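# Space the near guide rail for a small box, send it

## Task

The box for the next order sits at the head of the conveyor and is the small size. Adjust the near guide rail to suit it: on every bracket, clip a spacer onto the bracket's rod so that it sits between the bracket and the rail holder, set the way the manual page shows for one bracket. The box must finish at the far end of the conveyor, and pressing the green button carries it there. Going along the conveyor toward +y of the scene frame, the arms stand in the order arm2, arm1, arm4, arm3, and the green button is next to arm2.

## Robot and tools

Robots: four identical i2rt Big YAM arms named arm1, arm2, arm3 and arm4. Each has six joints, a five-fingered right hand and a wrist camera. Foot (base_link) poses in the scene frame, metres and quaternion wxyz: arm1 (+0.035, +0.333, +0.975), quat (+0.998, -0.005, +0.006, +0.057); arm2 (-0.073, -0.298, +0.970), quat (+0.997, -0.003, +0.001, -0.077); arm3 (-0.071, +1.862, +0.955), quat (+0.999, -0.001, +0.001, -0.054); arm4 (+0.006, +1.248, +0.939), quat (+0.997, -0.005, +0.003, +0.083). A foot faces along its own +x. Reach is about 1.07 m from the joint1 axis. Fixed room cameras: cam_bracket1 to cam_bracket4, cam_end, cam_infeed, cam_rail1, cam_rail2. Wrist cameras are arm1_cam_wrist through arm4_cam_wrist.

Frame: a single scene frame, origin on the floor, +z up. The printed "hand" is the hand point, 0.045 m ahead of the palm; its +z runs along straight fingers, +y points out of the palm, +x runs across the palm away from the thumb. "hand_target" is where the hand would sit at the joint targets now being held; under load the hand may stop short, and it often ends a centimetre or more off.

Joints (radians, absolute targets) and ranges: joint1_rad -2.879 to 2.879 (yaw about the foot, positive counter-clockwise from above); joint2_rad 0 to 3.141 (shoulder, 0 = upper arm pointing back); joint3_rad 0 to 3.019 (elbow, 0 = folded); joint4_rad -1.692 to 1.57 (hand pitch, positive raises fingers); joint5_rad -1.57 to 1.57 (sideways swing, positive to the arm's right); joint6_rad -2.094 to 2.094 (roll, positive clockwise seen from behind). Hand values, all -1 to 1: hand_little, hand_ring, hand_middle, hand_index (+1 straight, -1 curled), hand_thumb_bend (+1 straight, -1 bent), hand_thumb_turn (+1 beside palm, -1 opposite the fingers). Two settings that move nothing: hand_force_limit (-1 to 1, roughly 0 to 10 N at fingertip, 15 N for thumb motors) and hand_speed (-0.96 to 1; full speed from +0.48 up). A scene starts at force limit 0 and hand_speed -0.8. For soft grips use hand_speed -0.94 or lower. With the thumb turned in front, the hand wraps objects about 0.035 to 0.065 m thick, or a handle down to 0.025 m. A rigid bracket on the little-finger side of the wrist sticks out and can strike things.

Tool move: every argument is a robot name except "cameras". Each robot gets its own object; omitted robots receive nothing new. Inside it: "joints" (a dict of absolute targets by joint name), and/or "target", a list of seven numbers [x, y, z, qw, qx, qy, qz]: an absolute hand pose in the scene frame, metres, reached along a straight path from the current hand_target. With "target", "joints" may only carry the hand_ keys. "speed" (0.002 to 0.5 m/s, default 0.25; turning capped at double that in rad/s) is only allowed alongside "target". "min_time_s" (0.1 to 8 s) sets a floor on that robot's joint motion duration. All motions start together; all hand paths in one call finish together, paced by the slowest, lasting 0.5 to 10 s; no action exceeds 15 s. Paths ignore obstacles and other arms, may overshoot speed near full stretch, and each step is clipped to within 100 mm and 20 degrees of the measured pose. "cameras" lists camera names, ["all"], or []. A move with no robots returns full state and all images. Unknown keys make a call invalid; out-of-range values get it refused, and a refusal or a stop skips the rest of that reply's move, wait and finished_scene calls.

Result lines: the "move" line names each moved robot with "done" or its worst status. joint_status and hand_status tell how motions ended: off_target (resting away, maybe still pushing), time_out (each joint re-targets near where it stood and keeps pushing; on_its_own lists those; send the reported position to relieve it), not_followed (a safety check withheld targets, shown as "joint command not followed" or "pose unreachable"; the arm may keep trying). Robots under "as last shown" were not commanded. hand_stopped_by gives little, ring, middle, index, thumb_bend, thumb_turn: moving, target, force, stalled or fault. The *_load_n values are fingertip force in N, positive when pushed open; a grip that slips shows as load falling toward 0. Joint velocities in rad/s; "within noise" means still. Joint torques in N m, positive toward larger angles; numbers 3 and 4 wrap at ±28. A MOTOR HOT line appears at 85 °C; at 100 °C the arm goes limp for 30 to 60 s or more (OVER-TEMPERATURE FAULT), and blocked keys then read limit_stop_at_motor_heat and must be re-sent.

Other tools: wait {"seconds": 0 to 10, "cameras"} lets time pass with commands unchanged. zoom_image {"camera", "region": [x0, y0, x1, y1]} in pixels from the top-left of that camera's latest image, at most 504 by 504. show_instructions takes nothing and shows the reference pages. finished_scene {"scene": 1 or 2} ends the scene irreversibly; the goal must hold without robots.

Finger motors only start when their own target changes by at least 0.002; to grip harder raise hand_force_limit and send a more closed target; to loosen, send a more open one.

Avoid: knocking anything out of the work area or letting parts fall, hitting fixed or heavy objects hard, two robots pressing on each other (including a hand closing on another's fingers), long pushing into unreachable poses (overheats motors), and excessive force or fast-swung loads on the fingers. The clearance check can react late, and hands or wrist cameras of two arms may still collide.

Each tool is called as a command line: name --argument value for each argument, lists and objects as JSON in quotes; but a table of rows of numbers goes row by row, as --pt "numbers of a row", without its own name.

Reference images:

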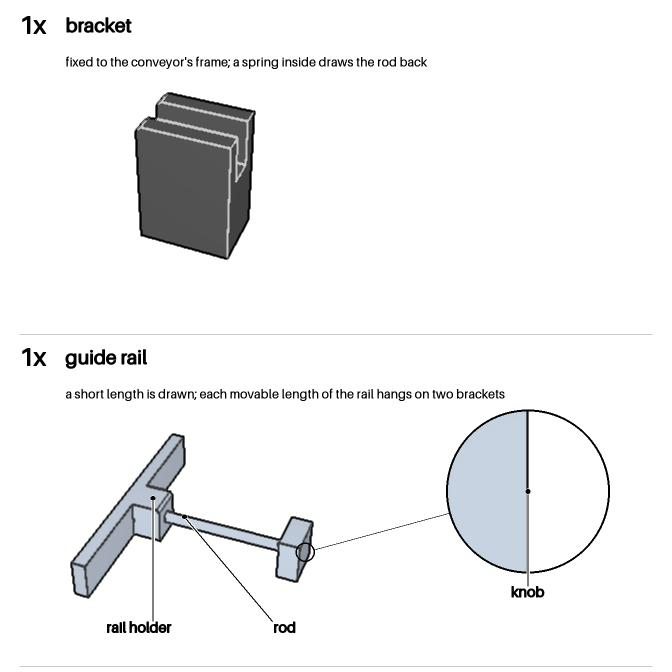

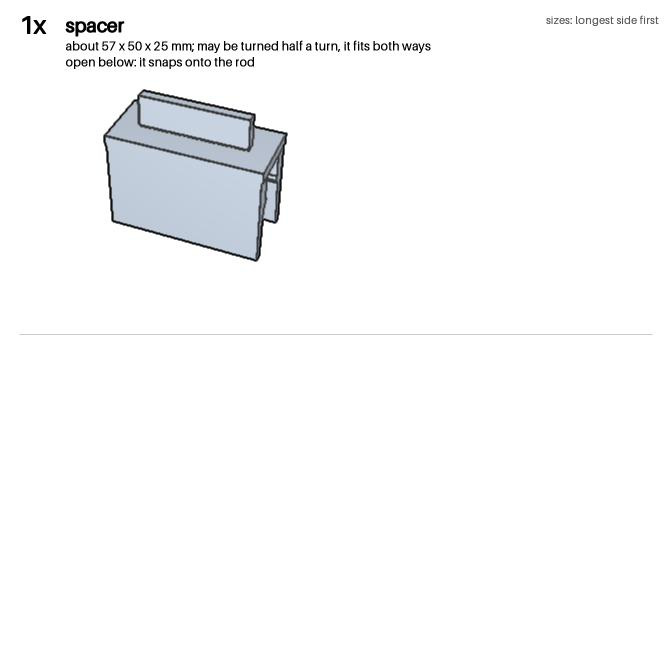

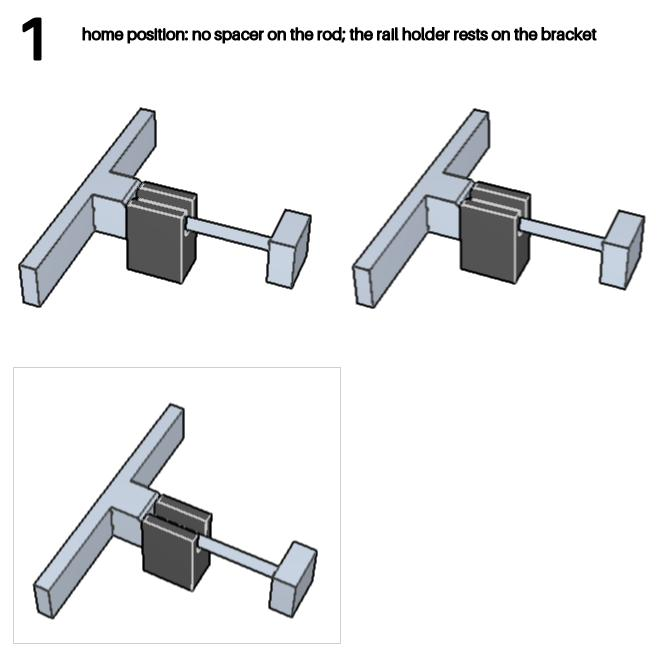

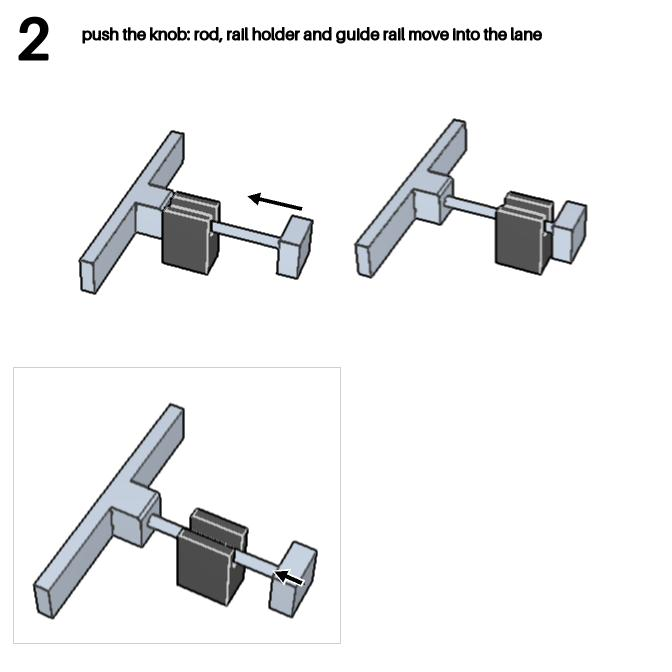

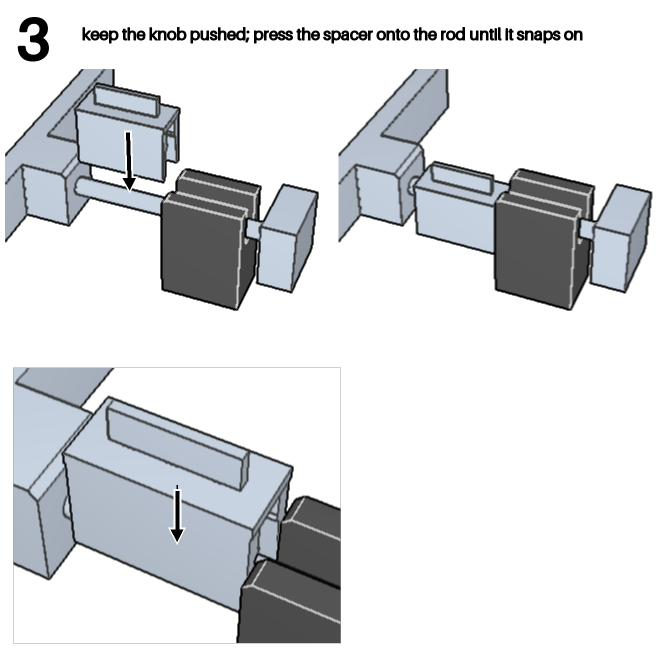

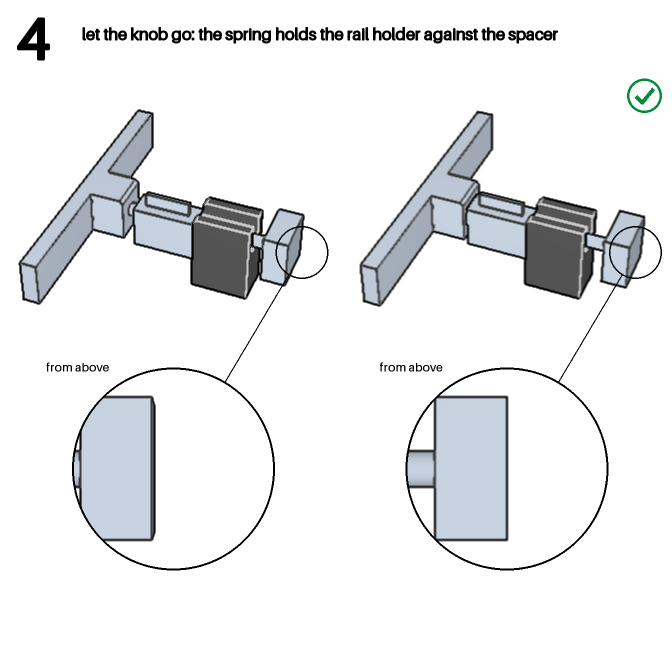

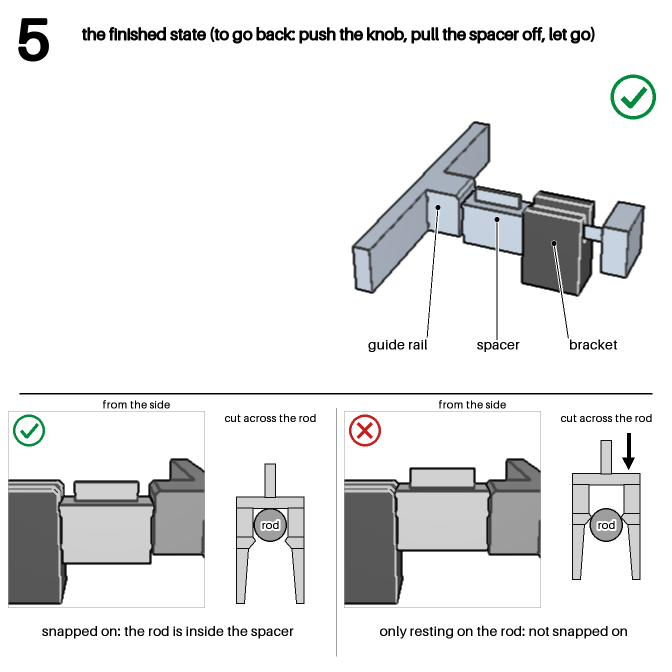

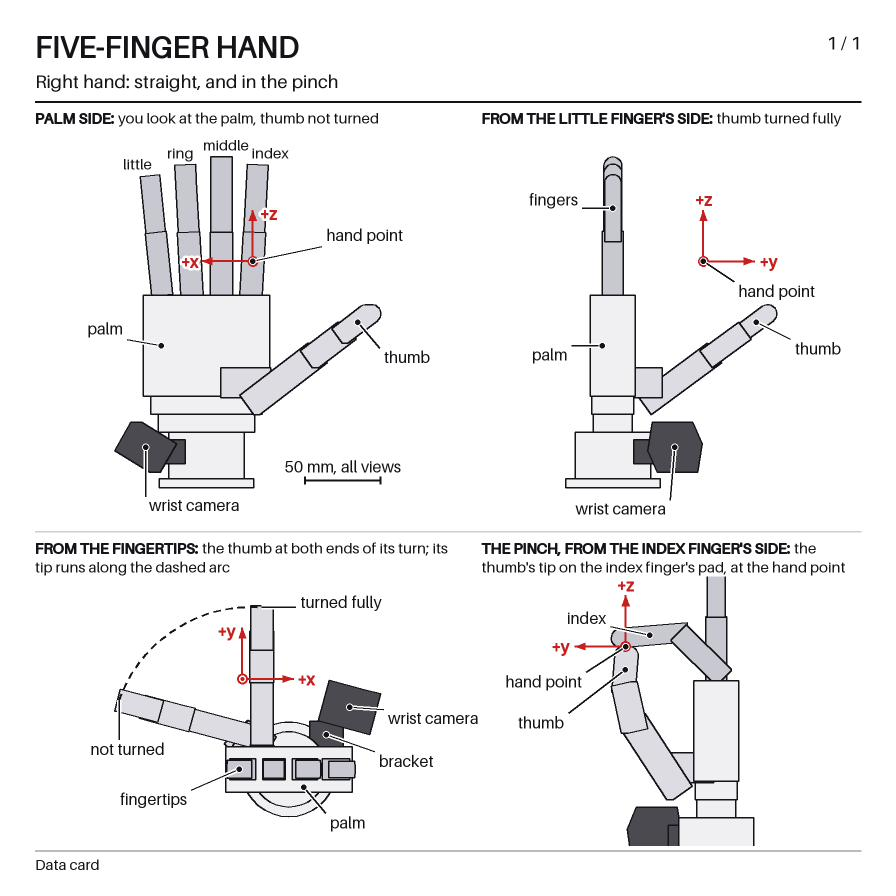

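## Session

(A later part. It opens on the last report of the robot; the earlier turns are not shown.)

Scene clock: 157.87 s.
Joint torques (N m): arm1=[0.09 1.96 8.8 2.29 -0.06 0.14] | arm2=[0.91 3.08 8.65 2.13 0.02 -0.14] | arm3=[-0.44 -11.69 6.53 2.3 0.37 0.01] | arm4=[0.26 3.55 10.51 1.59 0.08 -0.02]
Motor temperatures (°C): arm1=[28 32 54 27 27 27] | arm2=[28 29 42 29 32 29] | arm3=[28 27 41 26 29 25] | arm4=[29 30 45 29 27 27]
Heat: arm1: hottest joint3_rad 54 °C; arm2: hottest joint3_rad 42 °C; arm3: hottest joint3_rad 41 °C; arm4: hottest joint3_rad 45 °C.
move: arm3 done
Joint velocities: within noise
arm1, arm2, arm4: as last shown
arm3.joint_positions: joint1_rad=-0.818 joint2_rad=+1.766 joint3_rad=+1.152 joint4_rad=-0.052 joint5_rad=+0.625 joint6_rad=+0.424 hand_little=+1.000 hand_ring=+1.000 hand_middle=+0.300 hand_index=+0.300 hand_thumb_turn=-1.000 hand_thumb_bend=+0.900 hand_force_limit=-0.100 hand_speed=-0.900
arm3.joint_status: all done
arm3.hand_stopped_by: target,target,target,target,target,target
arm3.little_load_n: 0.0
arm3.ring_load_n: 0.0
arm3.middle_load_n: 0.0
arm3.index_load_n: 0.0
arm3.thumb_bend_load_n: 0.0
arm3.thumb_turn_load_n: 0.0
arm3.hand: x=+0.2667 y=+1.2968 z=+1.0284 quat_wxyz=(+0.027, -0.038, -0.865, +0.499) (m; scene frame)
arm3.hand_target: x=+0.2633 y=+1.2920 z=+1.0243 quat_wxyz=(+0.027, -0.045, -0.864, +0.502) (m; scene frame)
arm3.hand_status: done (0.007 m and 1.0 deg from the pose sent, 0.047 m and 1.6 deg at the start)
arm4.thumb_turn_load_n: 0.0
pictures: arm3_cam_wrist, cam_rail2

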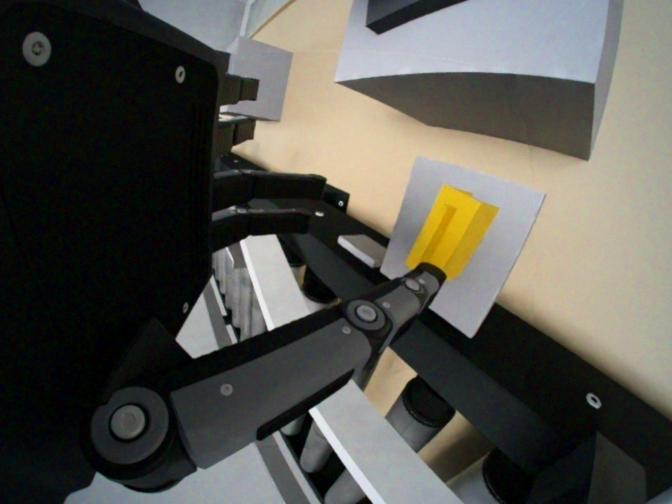

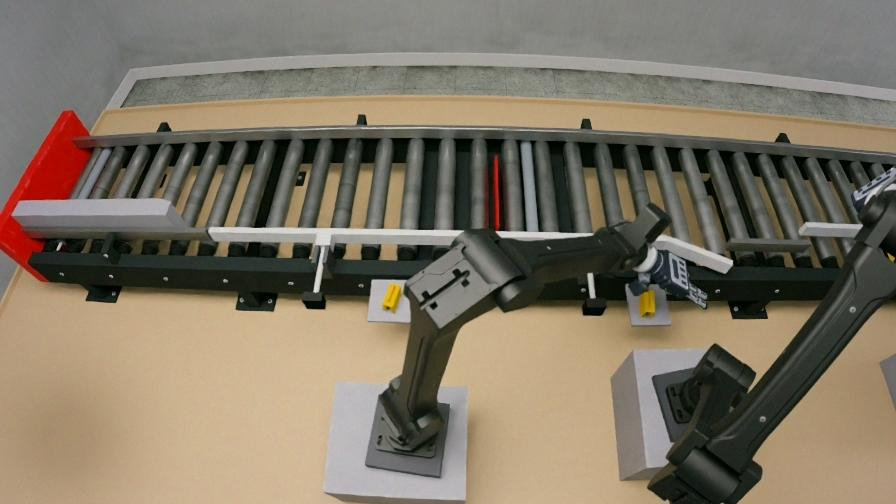

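move --arm3 '{"target":[0.264,1.292,0.998,-0.0263,0.0452,0.8628,-0.5023],"speed":0.06}' --cameras '["arm3_cam_wrist","cam_rail2"]'

zoom_image --camera "cam_rail2" --region '[600, 240, 720, 340]'

Scene clock: 165.37 s.
Joint torques (N m): arm1=[-0.62 1.49 8.85 2.33 -0.05 0.13] | arm2=[0.91 2.96 8.65 2.11 0.01 -0.15] | arm3=[-0.32 -11.28 6.11 2.32 0.42 0.03] | arm4=[0.21 3.6 10.48 1.59 0.09 -0.01]
Motor temperatures (°C): arm1=[28 31 54 27 27 27] | arm2=[28 29 42 29 32 29] | arm3=[28 28 41 26 29 25] | arm4=[28 30 45 29 27 27]
Heat: arm1: hottest joint3_rad 54 °C; arm2: hottest joint3_rad 42 °C; arm3: hottest joint3_rad 41 °C; arm4: hottest joint3_rad 45 °C.
move: arm3 done
Joint velocities: within noise
arm1, arm2, arm4: as last shown
arm3.joint_positions: joint1_rad=-0.818 joint2_rad=+1.803 joint3_rad=+1.131 joint4_rad=+0.017 joint5_rad=+0.625 joint6_rad=+0.424 hand_little=+1.000 hand_ring=+1.000 hand_middle=+0.300 hand_index=+0.300 hand_thumb_turn=-1.000 hand_thumb_bend=+0.900 hand_force_limit=-0.100 hand_speed=-0.900
arm3.joint_status: not commanded
arm3.hand_stopped_by: target,target,target,target,target,target
arm3.little_load_n: 0.0
arm3.ring_load_n: 0.0
arm3.middle_load_n: 0.0
arm3.index_load_n: 0.0
arm3.thumb_bend_load_n: 0.0
arm3.thumb_turn_load_n: -0.5
arm3.hand: x=+0.2678 y=+1.2953 z=+1.0071 quat_wxyz=(+0.024, -0.040, -0.863, +0.503) (m; scene frame)
arm3.hand_target: x=+0.2640 y=+1.2921 z=+0.9987 quat_wxyz=(+0.026, -0.046, -0.863, +0.503) (m; scene frame)
arm3.hand_status: done (0.010 m and 0.7 deg from the pose sent, 0.031 m and 1.0 deg at the start)
pictures: arm3_cam_wrist, cam_rail2

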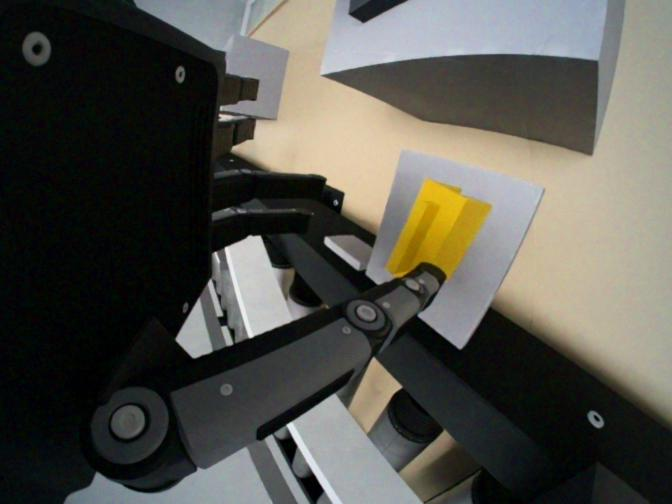

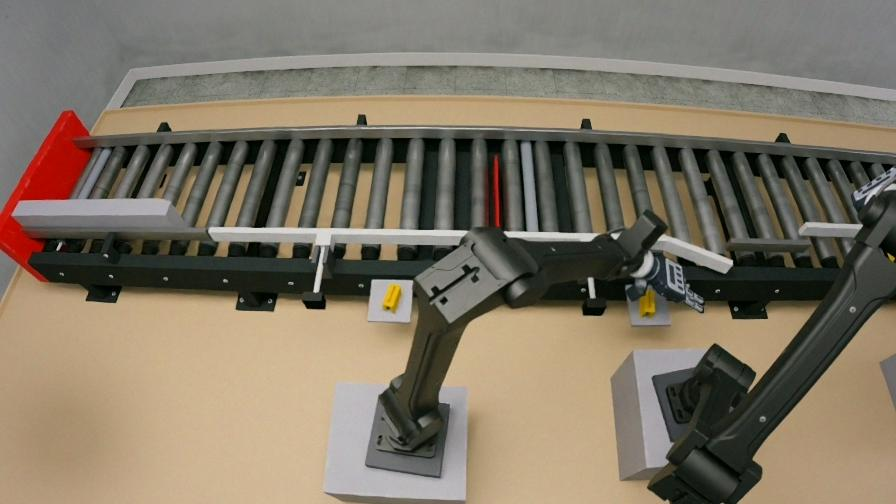

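Scaled by 4.200.

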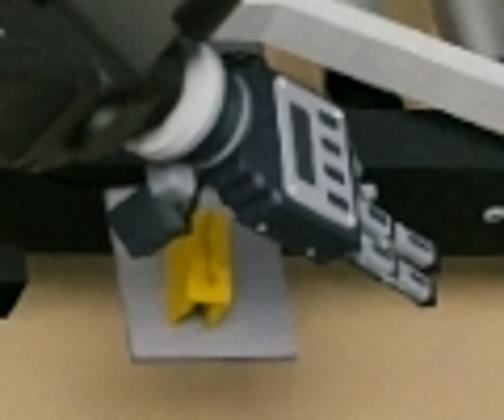

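zoom_image --camera "arm3_cam_wrist" --region '[360, 140, 560, 360]'

Scaled by 2.291 from the camera's 672x504 image, which has a finer 960x720 frame.

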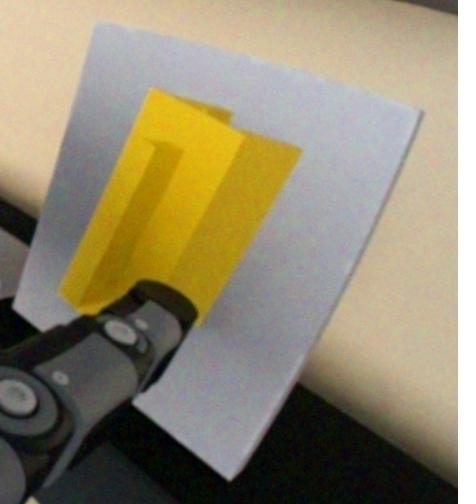

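move --arm3 '{"target":[0.262,1.302,0.976,-0.0263,0.0452,0.8628,-0.5023],"speed":0.06}' --cameras '["arm3_cam_wrist","cam_rail2"]'

zoom_image --camera "arm3_cam_wrist" --region '[220, 100, 540, 380]'

Scene clock: 217.33 s.
Joint torques (N m): arm1=[-0.85 1.55 8.87 2.4 -0.1 0.1] | arm2=[0.97 3.08 8.65 2.13 0.01 -0.15] | arm3=[0.32 -11.11 5.75 2.3 0.59 0.08] | arm4=[0.21 3.49 10.45 1.59 0.08 -0.01]
Motor temperatures (°C): arm1=[28 31 55 27 27 27] | arm2=[28 29 43 29 31 29] | arm3=[28 31 40 26 30 25] | arm4=[28 30 46 29 27 27]
Heat: arm1: hottest joint3_rad 55 °C; arm2: hottest joint3_rad 43 °C; arm3: hottest joint3_rad 40 °C; arm4: hottest joint3_rad 46 °C.
move: arm3 done
Joint velocities: within noise
arm1, arm2, arm4: as last shown
arm3.joint_positions: joint1_rad=-0.818 joint2_rad=+1.820 joint3_rad=+1.086 joint4_rad=+0.075 joint5_rad=+0.628 joint6_rad=+0.425 hand_little=+1.000 hand_ring=+1.000 hand_middle=+0.300 hand_index=+0.300 hand_thumb_turn=-1.000 hand_thumb_bend=+0.900 hand_force_limit=-0.100 hand_speed=-0.900
arm3.joint_status: not commanded
arm3.hand_stopped_by: target,target,target,target,target,target
arm3.little_load_n: 0.0
arm3.ring_load_n: 0.0
arm3.middle_load_n: 0.0
arm3.index_load_n: 0.0
arm3.thumb_bend_load_n: 0.0
arm3.thumb_turn_load_n: 0.0
arm3.hand: x=+0.2613 y=+1.3029 z=+0.9862 quat_wxyz=(+0.026, -0.040, -0.863, +0.502) (m; scene frame)
arm3.hand_target: x=+0.2613 y=+1.3029 z=+0.9763 quat_wxyz=(+0.027, -0.045, -0.863, +0.502) (m; scene frame)
arm3.hand_status: done (0.010 m and 0.6 deg from the pose sent, 0.032 m and 0.7 deg at the start)
pictures: arm3_cam_wrist, cam_rail2

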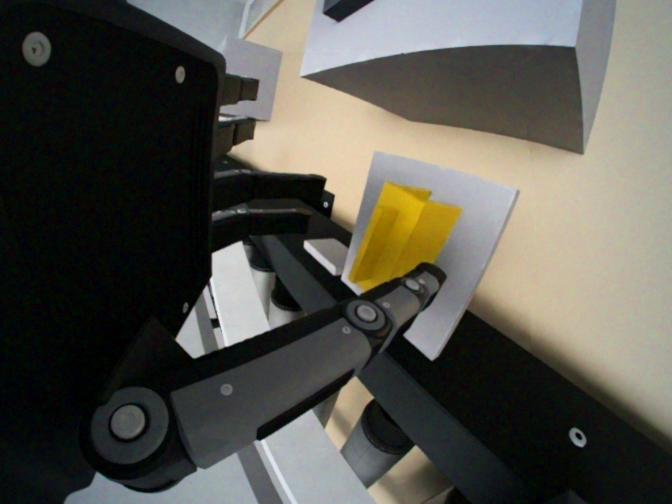

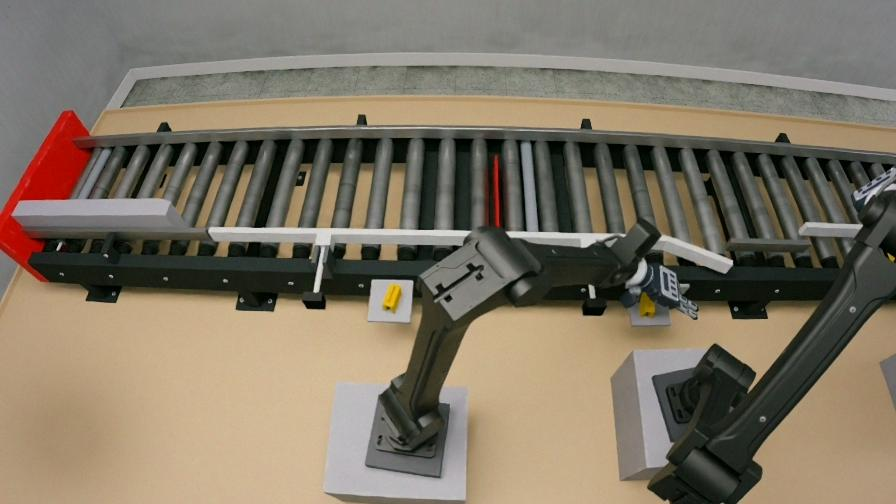

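Scaled by 1.575 from the camera's 672x504 image, which has a finer 960x720 frame.

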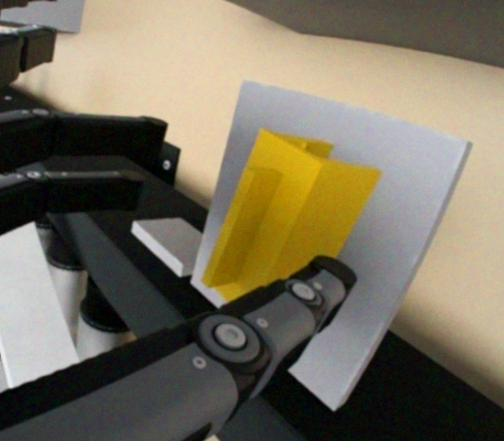

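move --arm3 '{"target":[0.266,1.304,0.9575,-0.0263,0.0452,0.8628,-0.5023],"speed":0.05}' --cameras '["arm3_cam_wrist","cam_rail2"]'

zoom_image --camera "arm3_cam_wrist" --region '[220, 100, 540, 380]'

Scene clock: 224.53 s.
Joint torques (N m): arm1=[-0.38 1.9 8.66 2.28 -0.05 0.1] | arm2=[0.97 3.02 8.65 2.11 0.02 -0.15] | arm3=[0.91 -11.4 5.5 2.29 0.6 0.08] | arm4=[0.26 3.49 10.52 1.57 0.08 -0.01]
Motor temperatures (°C): arm1=[28 31 55 27 27 27] | arm2=[28 29 43 29 31 29] | arm3=[28 31 39 26 30 25] | arm4=[28 30 46 29 27 27]
Heat: arm1: hottest joint3_rad 55 °C; arm2: hottest joint3_rad 43 °C; arm3: hottest joint3_rad 39 °C; arm4: hottest joint3_rad 46 °C.
move: arm3 off_target
Joint velocities: within noise
arm1, arm2, arm4: as last shown
arm3.joint_positions: joint1_rad=-0.818 joint2_rad=+1.858 joint3_rad=+1.082 joint4_rad=+0.115 joint5_rad=+0.634 joint6_rad=+0.431 hand_little=+1.000 hand_ring=+1.000 hand_middle=+0.300 hand_index=+0.300 hand_thumb_turn=-1.000 hand_thumb_bend=+0.900 hand_force_limit=-0.100 hand_speed=-0.900
arm3.joint_status: not commanded
arm3.hand_stopped_by: target,target,target,target,target,target
arm3.little_load_n: 0.0
arm3.ring_load_n: 0.0
arm3.middle_load_n: 0.0
arm3.index_load_n: 0.0
arm3.thumb_bend_load_n: 0.0
arm3.thumb_turn_load_n: 0.0
arm3.hand: x=+0.2614 y=+1.3011 z=+0.9678 quat_wxyz=(+0.028, -0.044, -0.863, +0.502) (m; scene frame)
arm3.hand_target: x=+0.2658 y=+1.3042 z=+0.9583 quat_wxyz=(+0.026, -0.045, -0.863, +0.503) (m; scene frame)
arm3.hand_status: off_target (0.012 m and 0.2 deg from the pose sent, 0.029 m and 0.6 deg at the start)
pictures: arm3_cam_wrist, cam_rail2

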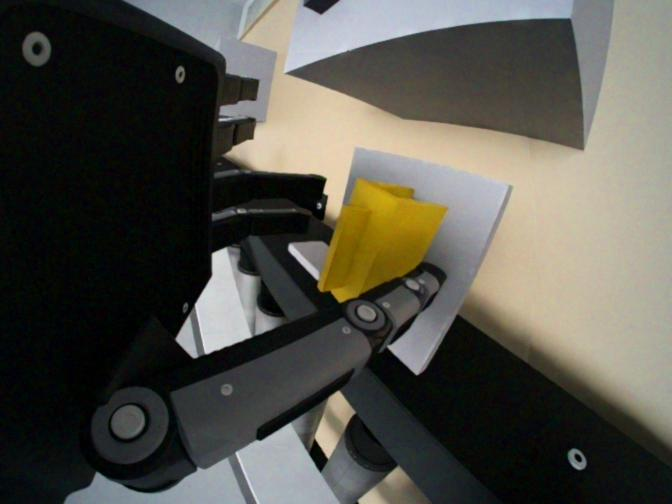

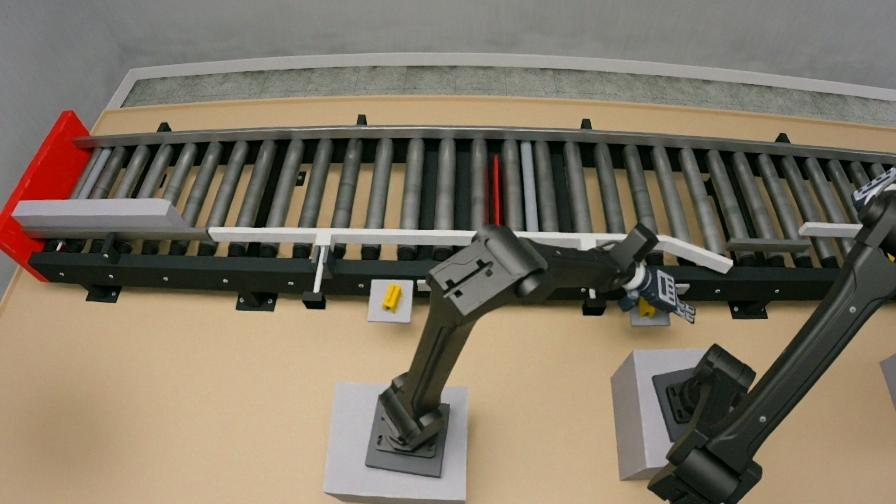

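Scaled by 1.575 from the camera's 672x504 image, which has a finer 960x720 frame.

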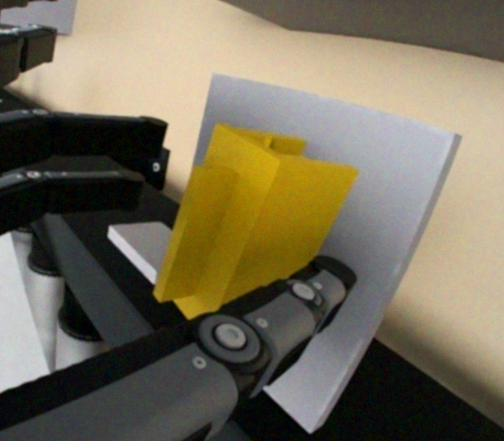

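move --arm3 '{"joints":{"hand_index":-0.35,"hand_middle":-0.35,"hand_thumb_bend":0.5,"hand_speed":-0.92,"hand_force_limit":-0.1}}' --cameras '["arm3_cam_wrist","cam_rail2"]'

zoom_image --camera "arm3_cam_wrist" --region '[220, 100, 540, 380]'

Scene clock: 233.70 s.
Joint torques (N m): arm1=[-0.38 2.08 8.68 2.25 -0.08 0.07] | arm2=[0.97 3.08 8.66 2.14 0.02 -0.15] | arm3=[0.91 -11.4 5.5 2.22 0.56 0.08] | arm4=[0.26 3.49 10.5 1.59 0.08 -0.01]
Motor temperatures (°C): arm1=[28 31 55 27 27 27] | arm2=[28 29 43 29 31 29] | arm3=[28 31 39 26 30 25] | arm4=[28 30 46 29 27 27]
Heat: arm1: hottest joint3_rad 55 °C; arm2: hottest joint3_rad 43 °C; arm3: hottest joint3_rad 39 °C; arm4: hottest joint3_rad 46 °C.
move: arm3 off_target
Joint velocities: within noise
arm1.joint_positions: joint1_rad=+0.136 joint2_rad=+0.617 joint3_rad=+1.332 joint4_rad=-1.203 joint5_rad=-0.121 joint6_rad=-1.300 hand_little=+1.000 hand_ring=+1.000 hand_middle=+1.000 hand_index=+1.000 hand_thumb_turn=+1.000 hand_thumb_bend=+1.000 hand_force_limit=+0.000 hand_speed=-0.800
arm1.joint_status: not commanded
arm1.hand_stopped_by: target,target,target,target,target,target
arm1.little_load_n: 0.0
arm1.ring_load_n: 0.0
arm1.middle_load_n: 0.0
arm1.index_load_n: 0.0
arm1.thumb_bend_load_n: 0.0
arm1.thumb_turn_load_n: 0.0
arm1.hand: x=+0.2992 y=+0.3763 z=+1.4587 quat_wxyz=(-0.178, +0.860, +0.023, +0.478) (m; scene frame)
arm1.hand_target: x=+0.2980 y=+0.3761 z=+1.4709 quat_wxyz=(-0.180, +0.853, +0.024, +0.489) (m; scene frame)
arm1.hand_status: not commanded
arm2.joint_positions: joint1_rad=-0.027 joint2_rad=+0.640 joint3_rad=+1.404 joint4_rad=-1.216 joint5_rad=-0.086 joint6_rad=-1.008 hand_little=+1.000 hand_ring=+1.000 hand_middle=+1.000 hand_index=+1.000 hand_thumb_turn=+1.000 hand_thumb_bend=+1.000 hand_force_limit=+0.000 hand_speed=-0.800
arm2.joint_status: not commanded
arm2.hand_stopped_by: target,target,target,target,target,target
arm2.little_load_n: 0.0
arm2.ring_load_n: 0.0
arm2.middle_load_n: 0.0
arm2.index_load_n: 0.0
arm2.thumb_bend_load_n: 0.0
arm2.thumb_turn_load_n: 0.0
arm2.hand: x=+0.1735 y=-0.3588 z=+1.4749 quat_wxyz=(-0.134, +0.798, -0.285, +0.513) (m; scene frame)
arm2.hand_target: x=+0.1724 y=-0.3585 z=+1.4879 quat_wxyz=(-0.136, +0.791, -0.282, +0.525) (m; scene frame)
arm2.hand_status: not commanded
arm3.joint_positions: joint1_rad=-0.818 joint2_rad=+1.858 joint3_rad=+1.082 joint4_rad=+0.116 joint5_rad=+0.635 joint6_rad=+0.430 hand_little=+1.000 hand_ring=+1.000 hand_middle=-0.191 hand_index=-0.237 hand_thumb_turn=-1.000 hand_thumb_bend=+0.651 hand_force_limit=-0.100 hand_speed=-0.920
arm3.joint_status: hand_middle off_target (ended at -0.191, target -0.350); hand_index off_target (ended at -0.237, target -0.350); hand_thumb_bend off_target (ended at +0.651, target +0.500); the others done
arm3.hand_stopped_by: target,target,force,force,force,target
arm3.little_load_n: 0.0
arm3.ring_load_n: -0.5
arm3.middle_load_n: 3.0
arm3.index_load_n: 4.5
arm3.thumb_bend_load_n: 10.0
arm3.thumb_turn_load_n: -1.0
arm3.hand: x=+0.2612 y=+1.3008 z=+0.9681 quat_wxyz=(+0.028, -0.044, -0.863, +0.503) (m; scene frame)
arm3.hand_target: x=+0.2656 y=+1.3041 z=+0.9583 quat_wxyz=(+0.027, -0.045, -0.863, +0.503) (m; scene frame)
arm3.hand_status: not commanded
arm4: as last shown
arm4.ring_load_n: 0.5
pictures: arm3_cam_wrist, cam_rail2

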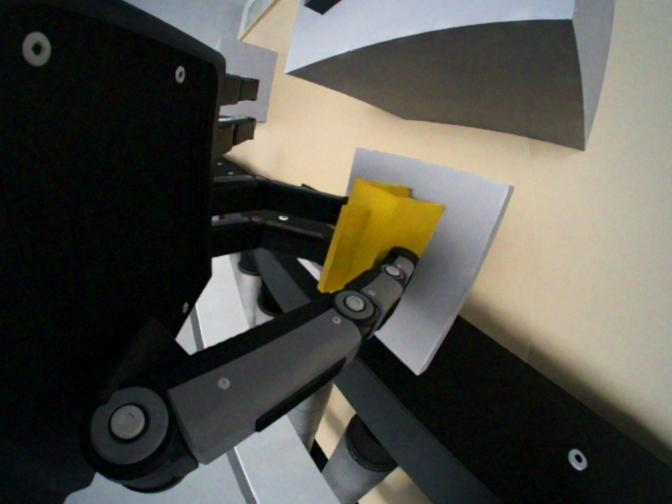

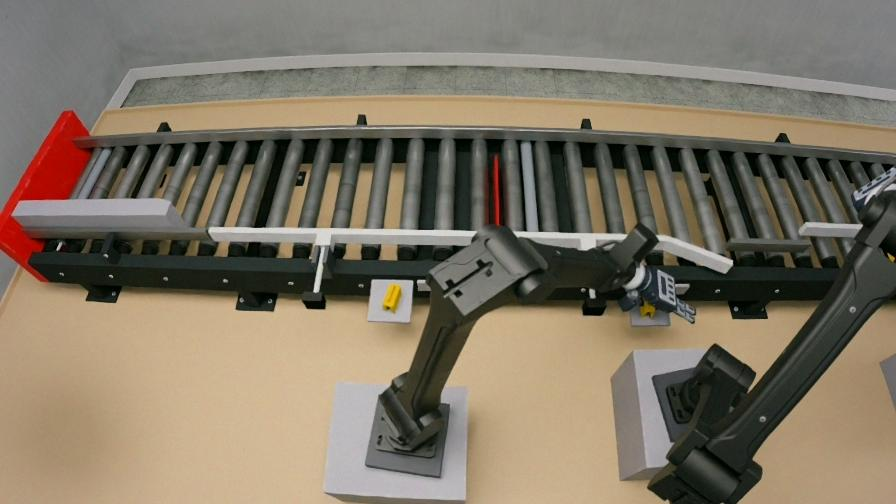

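Scaled by 1.575 from the camera's 672x504 image, which has a finer 960x720 frame.

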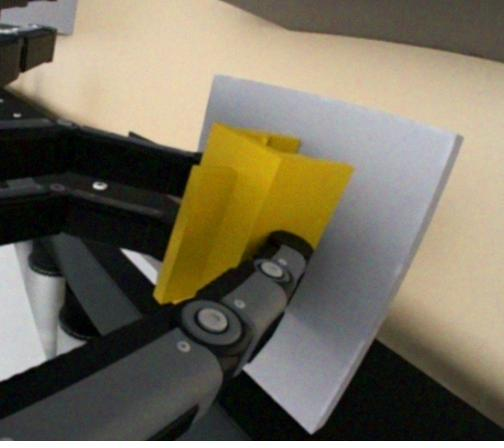

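move --arm3 '{"target":[0.266,1.304,1.03,-0.0263,0.0452,0.8628,-0.5023],"speed":0.06}' --cameras '["arm3_cam_wrist","cam_rail2"]'

zoom_image --camera "arm3_cam_wrist" --region '[220, 100, 540, 380]'

Scene clock: 237.77 s.
Joint torques (N m): arm1=[0.09 1.9 8.95 2.47 -0.09 0.07] | arm2=[0.91 3.08 8.65 2.11 0.01 -0.14] | arm3=[0.91 -12.4 9.43 0.91 0.53 0.09] | arm4=[0.15 3.6 10.47 1.59 0.08 -0.01]
Motor temperatures (°C): arm1=[28 31 55 27 27 27] | arm2=[28 29 43 29 31 29] | arm3=[28 31 39 26 30 25] | arm4=[28 30 46 29 27 27]
Heat: arm1: hottest joint3_rad 55 °C; arm2: hottest joint3_rad 43 °C; arm3: hottest joint3_rad 39 °C; arm4: hottest joint3_rad 46 °C.
move: arm3 off_target
Joint velocities: within noise
arm1, arm2: as last shown
arm3.joint_positions: joint1_rad=-0.818 joint2_rad=+1.757 joint3_rad=+1.089 joint4_rad=-0.031 joint5_rad=+0.635 joint6_rad=+0.433 hand_little=+1.000 hand_ring=+1.000 hand_middle=-0.191 hand_index=-0.237 hand_thumb_turn=-1.000 hand_thumb_bend=+0.651 hand_force_limit=-0.100 hand_speed=-0.920
arm3.joint_status: not commanded
arm3.hand_stopped_by: target,target,force,force,force,target
arm3.little_load_n: 0.0
arm3.ring_load_n: 0.0
arm3.middle_load_n: 3.0
arm3.index_load_n: 4.0
arm3.thumb_bend_load_n: 10.0
arm3.thumb_turn_load_n: -1.0
arm3.hand: x=+0.2520 y=+1.3134 z=+1.0082 quat_wxyz=(+0.038, -0.039, -0.870, +0.490) (m; scene frame)
arm3.hand_target: x=+0.2660 y=+1.3042 z=+1.0298 quat_wxyz=(+0.026, -0.046, -0.863, +0.503) (m; scene frame)
arm3.hand_status: off_target (0.028 m and 2.2 deg from the pose sent, 0.062 m and 0.3 deg at the start)
arm4.joint_positions: joint1_rad=-0.875 joint2_rad=+0.507 joint3_rad=+1.334 joint4_rad=-1.286 joint5_rad=-0.012 joint6_rad=-1.185 hand_little=-1.000 hand_ring=-1.000 hand_middle=-1.000 hand_index=-1.000 hand_thumb_turn=-1.000 hand_thumb_bend=+1.000 hand_force_limit=+0.000 hand_speed=+0.000
arm4.joint_status: not commanded
arm4.hand_stopped_by: target,target,target,target,target,target
arm4.little_load_n: 0.0
arm4.ring_load_n: 0.0
arm4.middle_load_n: 0.5
arm4.index_load_n: 0.0
arm4.thumb_bend_load_n: 0.0
arm4.thumb_turn_load_n: 0.0
arm4.hand: x=+0.1334 y=+1.0911 z=+1.4301 quat_wxyz=(+0.085, +0.728, -0.436, +0.522) (m; scene frame)
arm4.hand_target: x=+0.1299 y=+1.0905 z=+1.4431 quat_wxyz=(+0.091, +0.718, -0.437, +0.534) (m; scene frame)
arm4.hand_status: not commanded
pictures: arm3_cam_wrist, cam_rail2

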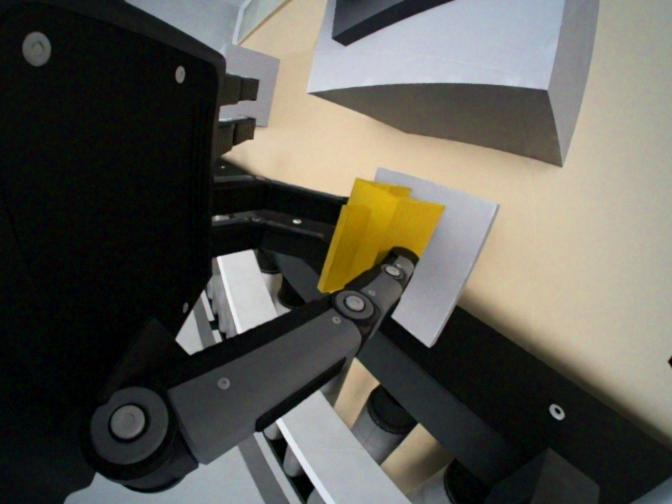

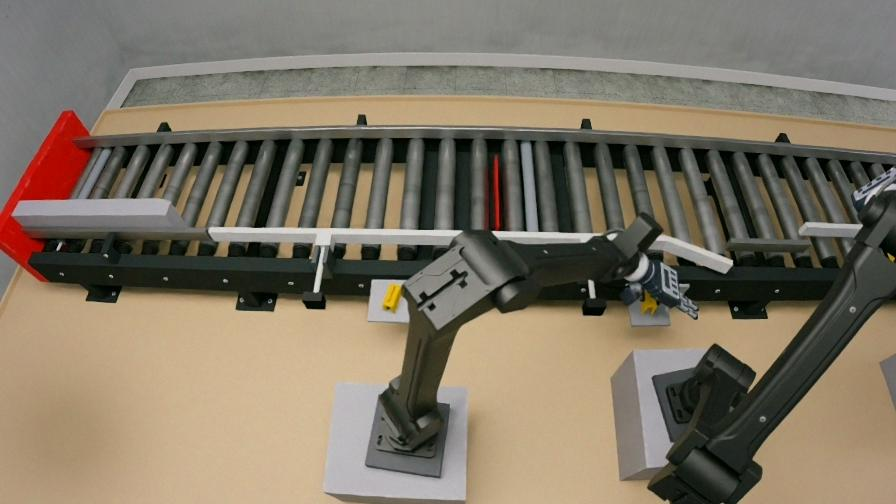

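Scaled by 1.575 from the camera's 672x504 image, which has a finer 960x720 frame.

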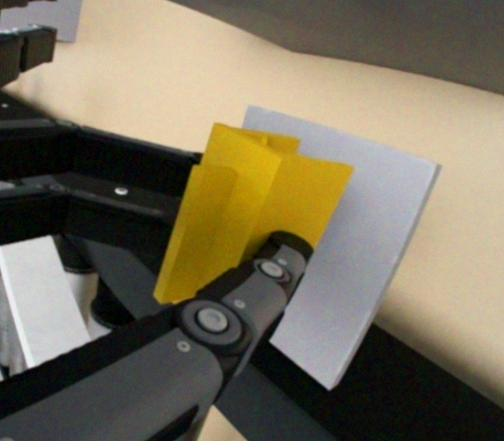

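move --arm3 '{"target":[0.30,1.310,1.14,-0.0263,0.0452,0.8628,-0.5023],"speed":0.12}'

move --arm3 '{"target":[0.405,1.455,1.13,0,0,0.864,-0.503],"speed":0.12}' --cameras '["arm3_cam_wrist","cam_rail2","cam_bracket4"]'

Scene clock: 250.87 s.
Joint torques (N m): arm1=[-0.85 1.49 8.79 2.26 -0.09 0.11] | arm2=[0.97 3.02 8.66 2.1 0.02 -0.14] | arm3=[1.32 -12.34 10.77 0.87 0.67 0.08] | arm4=[0.26 3.55 10.48 1.61 0.08 -0.01]
Motor temperatures (°C): arm1=[28 31 55 27 27 27] | arm2=[28 29 43 29 31 29] | arm3=[28 30 41 26 30 25] | arm4=[28 30 46 29 27 27]
Heat: arm1: hottest joint3_rad 55 °C; arm2: hottest joint3_rad 43 °C; arm3: hottest joint3_rad 41 °C; arm4: hottest joint3_rad 46 °C.
move: arm3 off_target
Joint velocities: within noise
arm1, arm2, arm4: as last shown
arm1.little_load_n: -0.5
arm1.middle_load_n: -0.5
arm2.index_load_n: 0.5
arm3.joint_positions: joint1_rad=-0.763 joint2_rad=+1.667 joint3_rad=+1.297 joint4_rad=-0.356 joint5_rad=+0.675 joint6_rad=+0.473 hand_little=+1.000 hand_ring=+1.000 hand_middle=-0.191 hand_index=-0.237 hand_thumb_turn=-1.000 hand_thumb_bend=+0.651 hand_force_limit=-0.100 hand_speed=-0.920
arm3.joint_status: not commanded
arm3.hand_stopped_by: target,target,force,force,force,target
arm3.little_load_n: 0.0
arm3.ring_load_n: 0.0
arm3.middle_load_n: 3.0
arm3.index_load_n: 4.0
arm3.thumb_bend_load_n: 10.0
arm3.thumb_turn_load_n: -1.5
arm3.hand: x=+0.2887 y=+1.3149 z=+1.1156 quat_wxyz=(+0.039, -0.036, -0.870, +0.490) (m; scene frame)
arm3.hand_target: x=+0.3035 y=+1.3110 z=+1.1388 quat_wxyz=(+0.025, -0.042, -0.863, +0.502) (m; scene frame)
arm3.hand_status: off_target (0.027 m and 2.4 deg from the pose sent, 0.140 m and 2.2 deg at the start)
arm4.middle_load_n: 0.0
pictures: none

Scene clock: 253.00 s.
Joint torques (N m): arm1=[-0.5 1.85 8.85 2.3 -0.06 0.12] | arm2=[0.91 3.02 8.66 2.13 0.01 -0.14] | arm3=[0.56 -12.16 7.36 0.73 0.83 0.09] | arm4=[0.26 3.6 10.5 1.61 0.08 -0.01]
Motor temperatures (°C): arm1=[28 31 55 27 27 27] | arm2=[28 29 43 29 31 29] | arm3=[28 30 41 26 30 25] | arm4=[28 30 46 29 27 27]
Heat: arm1: hottest joint3_rad 55 °C; arm2: hottest joint3_rad 43 °C; arm3: hottest joint3_rad 41 °C; arm4: hottest joint3_rad 46 °C.
move: arm3 done
Joint velocities: within noise
arm1, arm2, arm4: as last shown
arm1.little_load_n: 0.0
arm1.middle_load_n: 0.0
arm2.index_load_n: 0.0
arm3.joint_positions: joint1_rad=-0.436 joint2_rad=+1.630 joint3_rad=+1.283 joint4_rad=-0.477 joint5_rad=+0.835 joint6_rad=+0.669 hand_little=+1.000 hand_ring=+1.000 hand_middle=-0.191 hand_index=-0.237 hand_thumb_turn=-1.000 hand_thumb_bend=+0.651 hand_force_limit=-0.100 hand_speed=-0.920
arm3.joint_status: not commanded
arm3.hand_stopped_by: target,target,force,force,force,target
arm3.little_load_n: 0.0
arm3.ring_load_n: 0.0
arm3.middle_load_n: 3.0
arm3.index_load_n: 4.0
arm3.thumb_bend_load_n: 10.5
arm3.thumb_turn_load_n: -1.0
arm3.hand: x=+0.4077 y=+1.4537 z=+1.1264 quat_wxyz=(+0.001, +0.007, -0.864, +0.504) (m; scene frame)
arm3.hand_target: x=+0.4067 y=+1.4566 z=+1.1306 quat_wxyz=(+0.001, +0.004, -0.863, +0.505) (m; scene frame)
arm3.hand_status: done (0.005 m and 0.8 deg from the pose sent, 0.183 m and 6.3 deg at the start)
arm4.ring_load_n: 0.5
pictures: arm3_cam_wrist, cam_bracket4, cam_rail2

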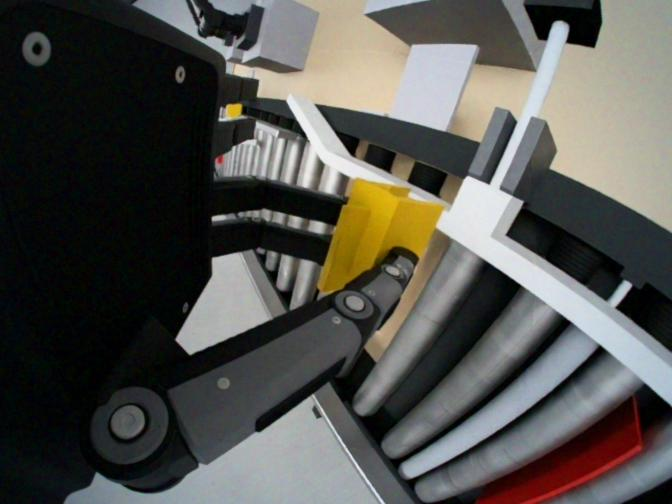

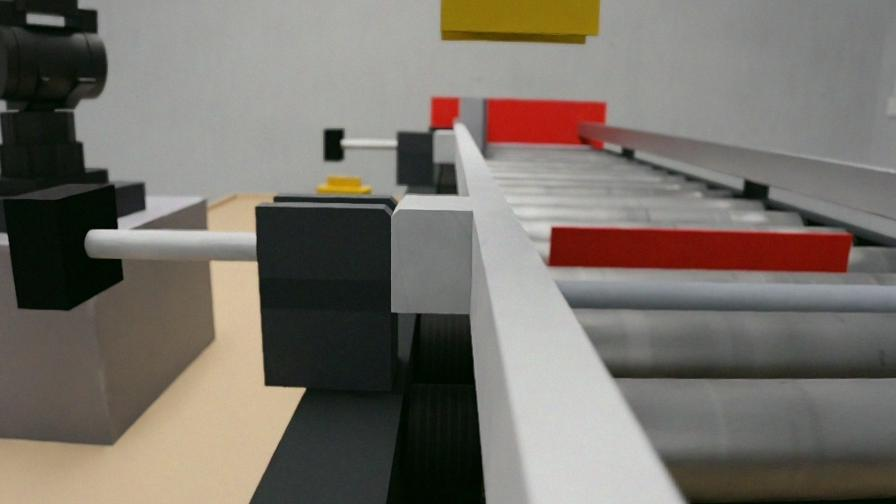

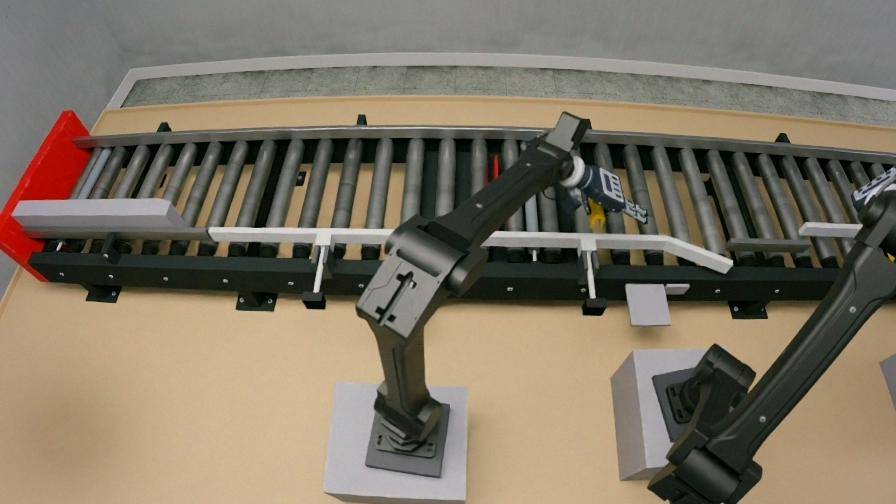

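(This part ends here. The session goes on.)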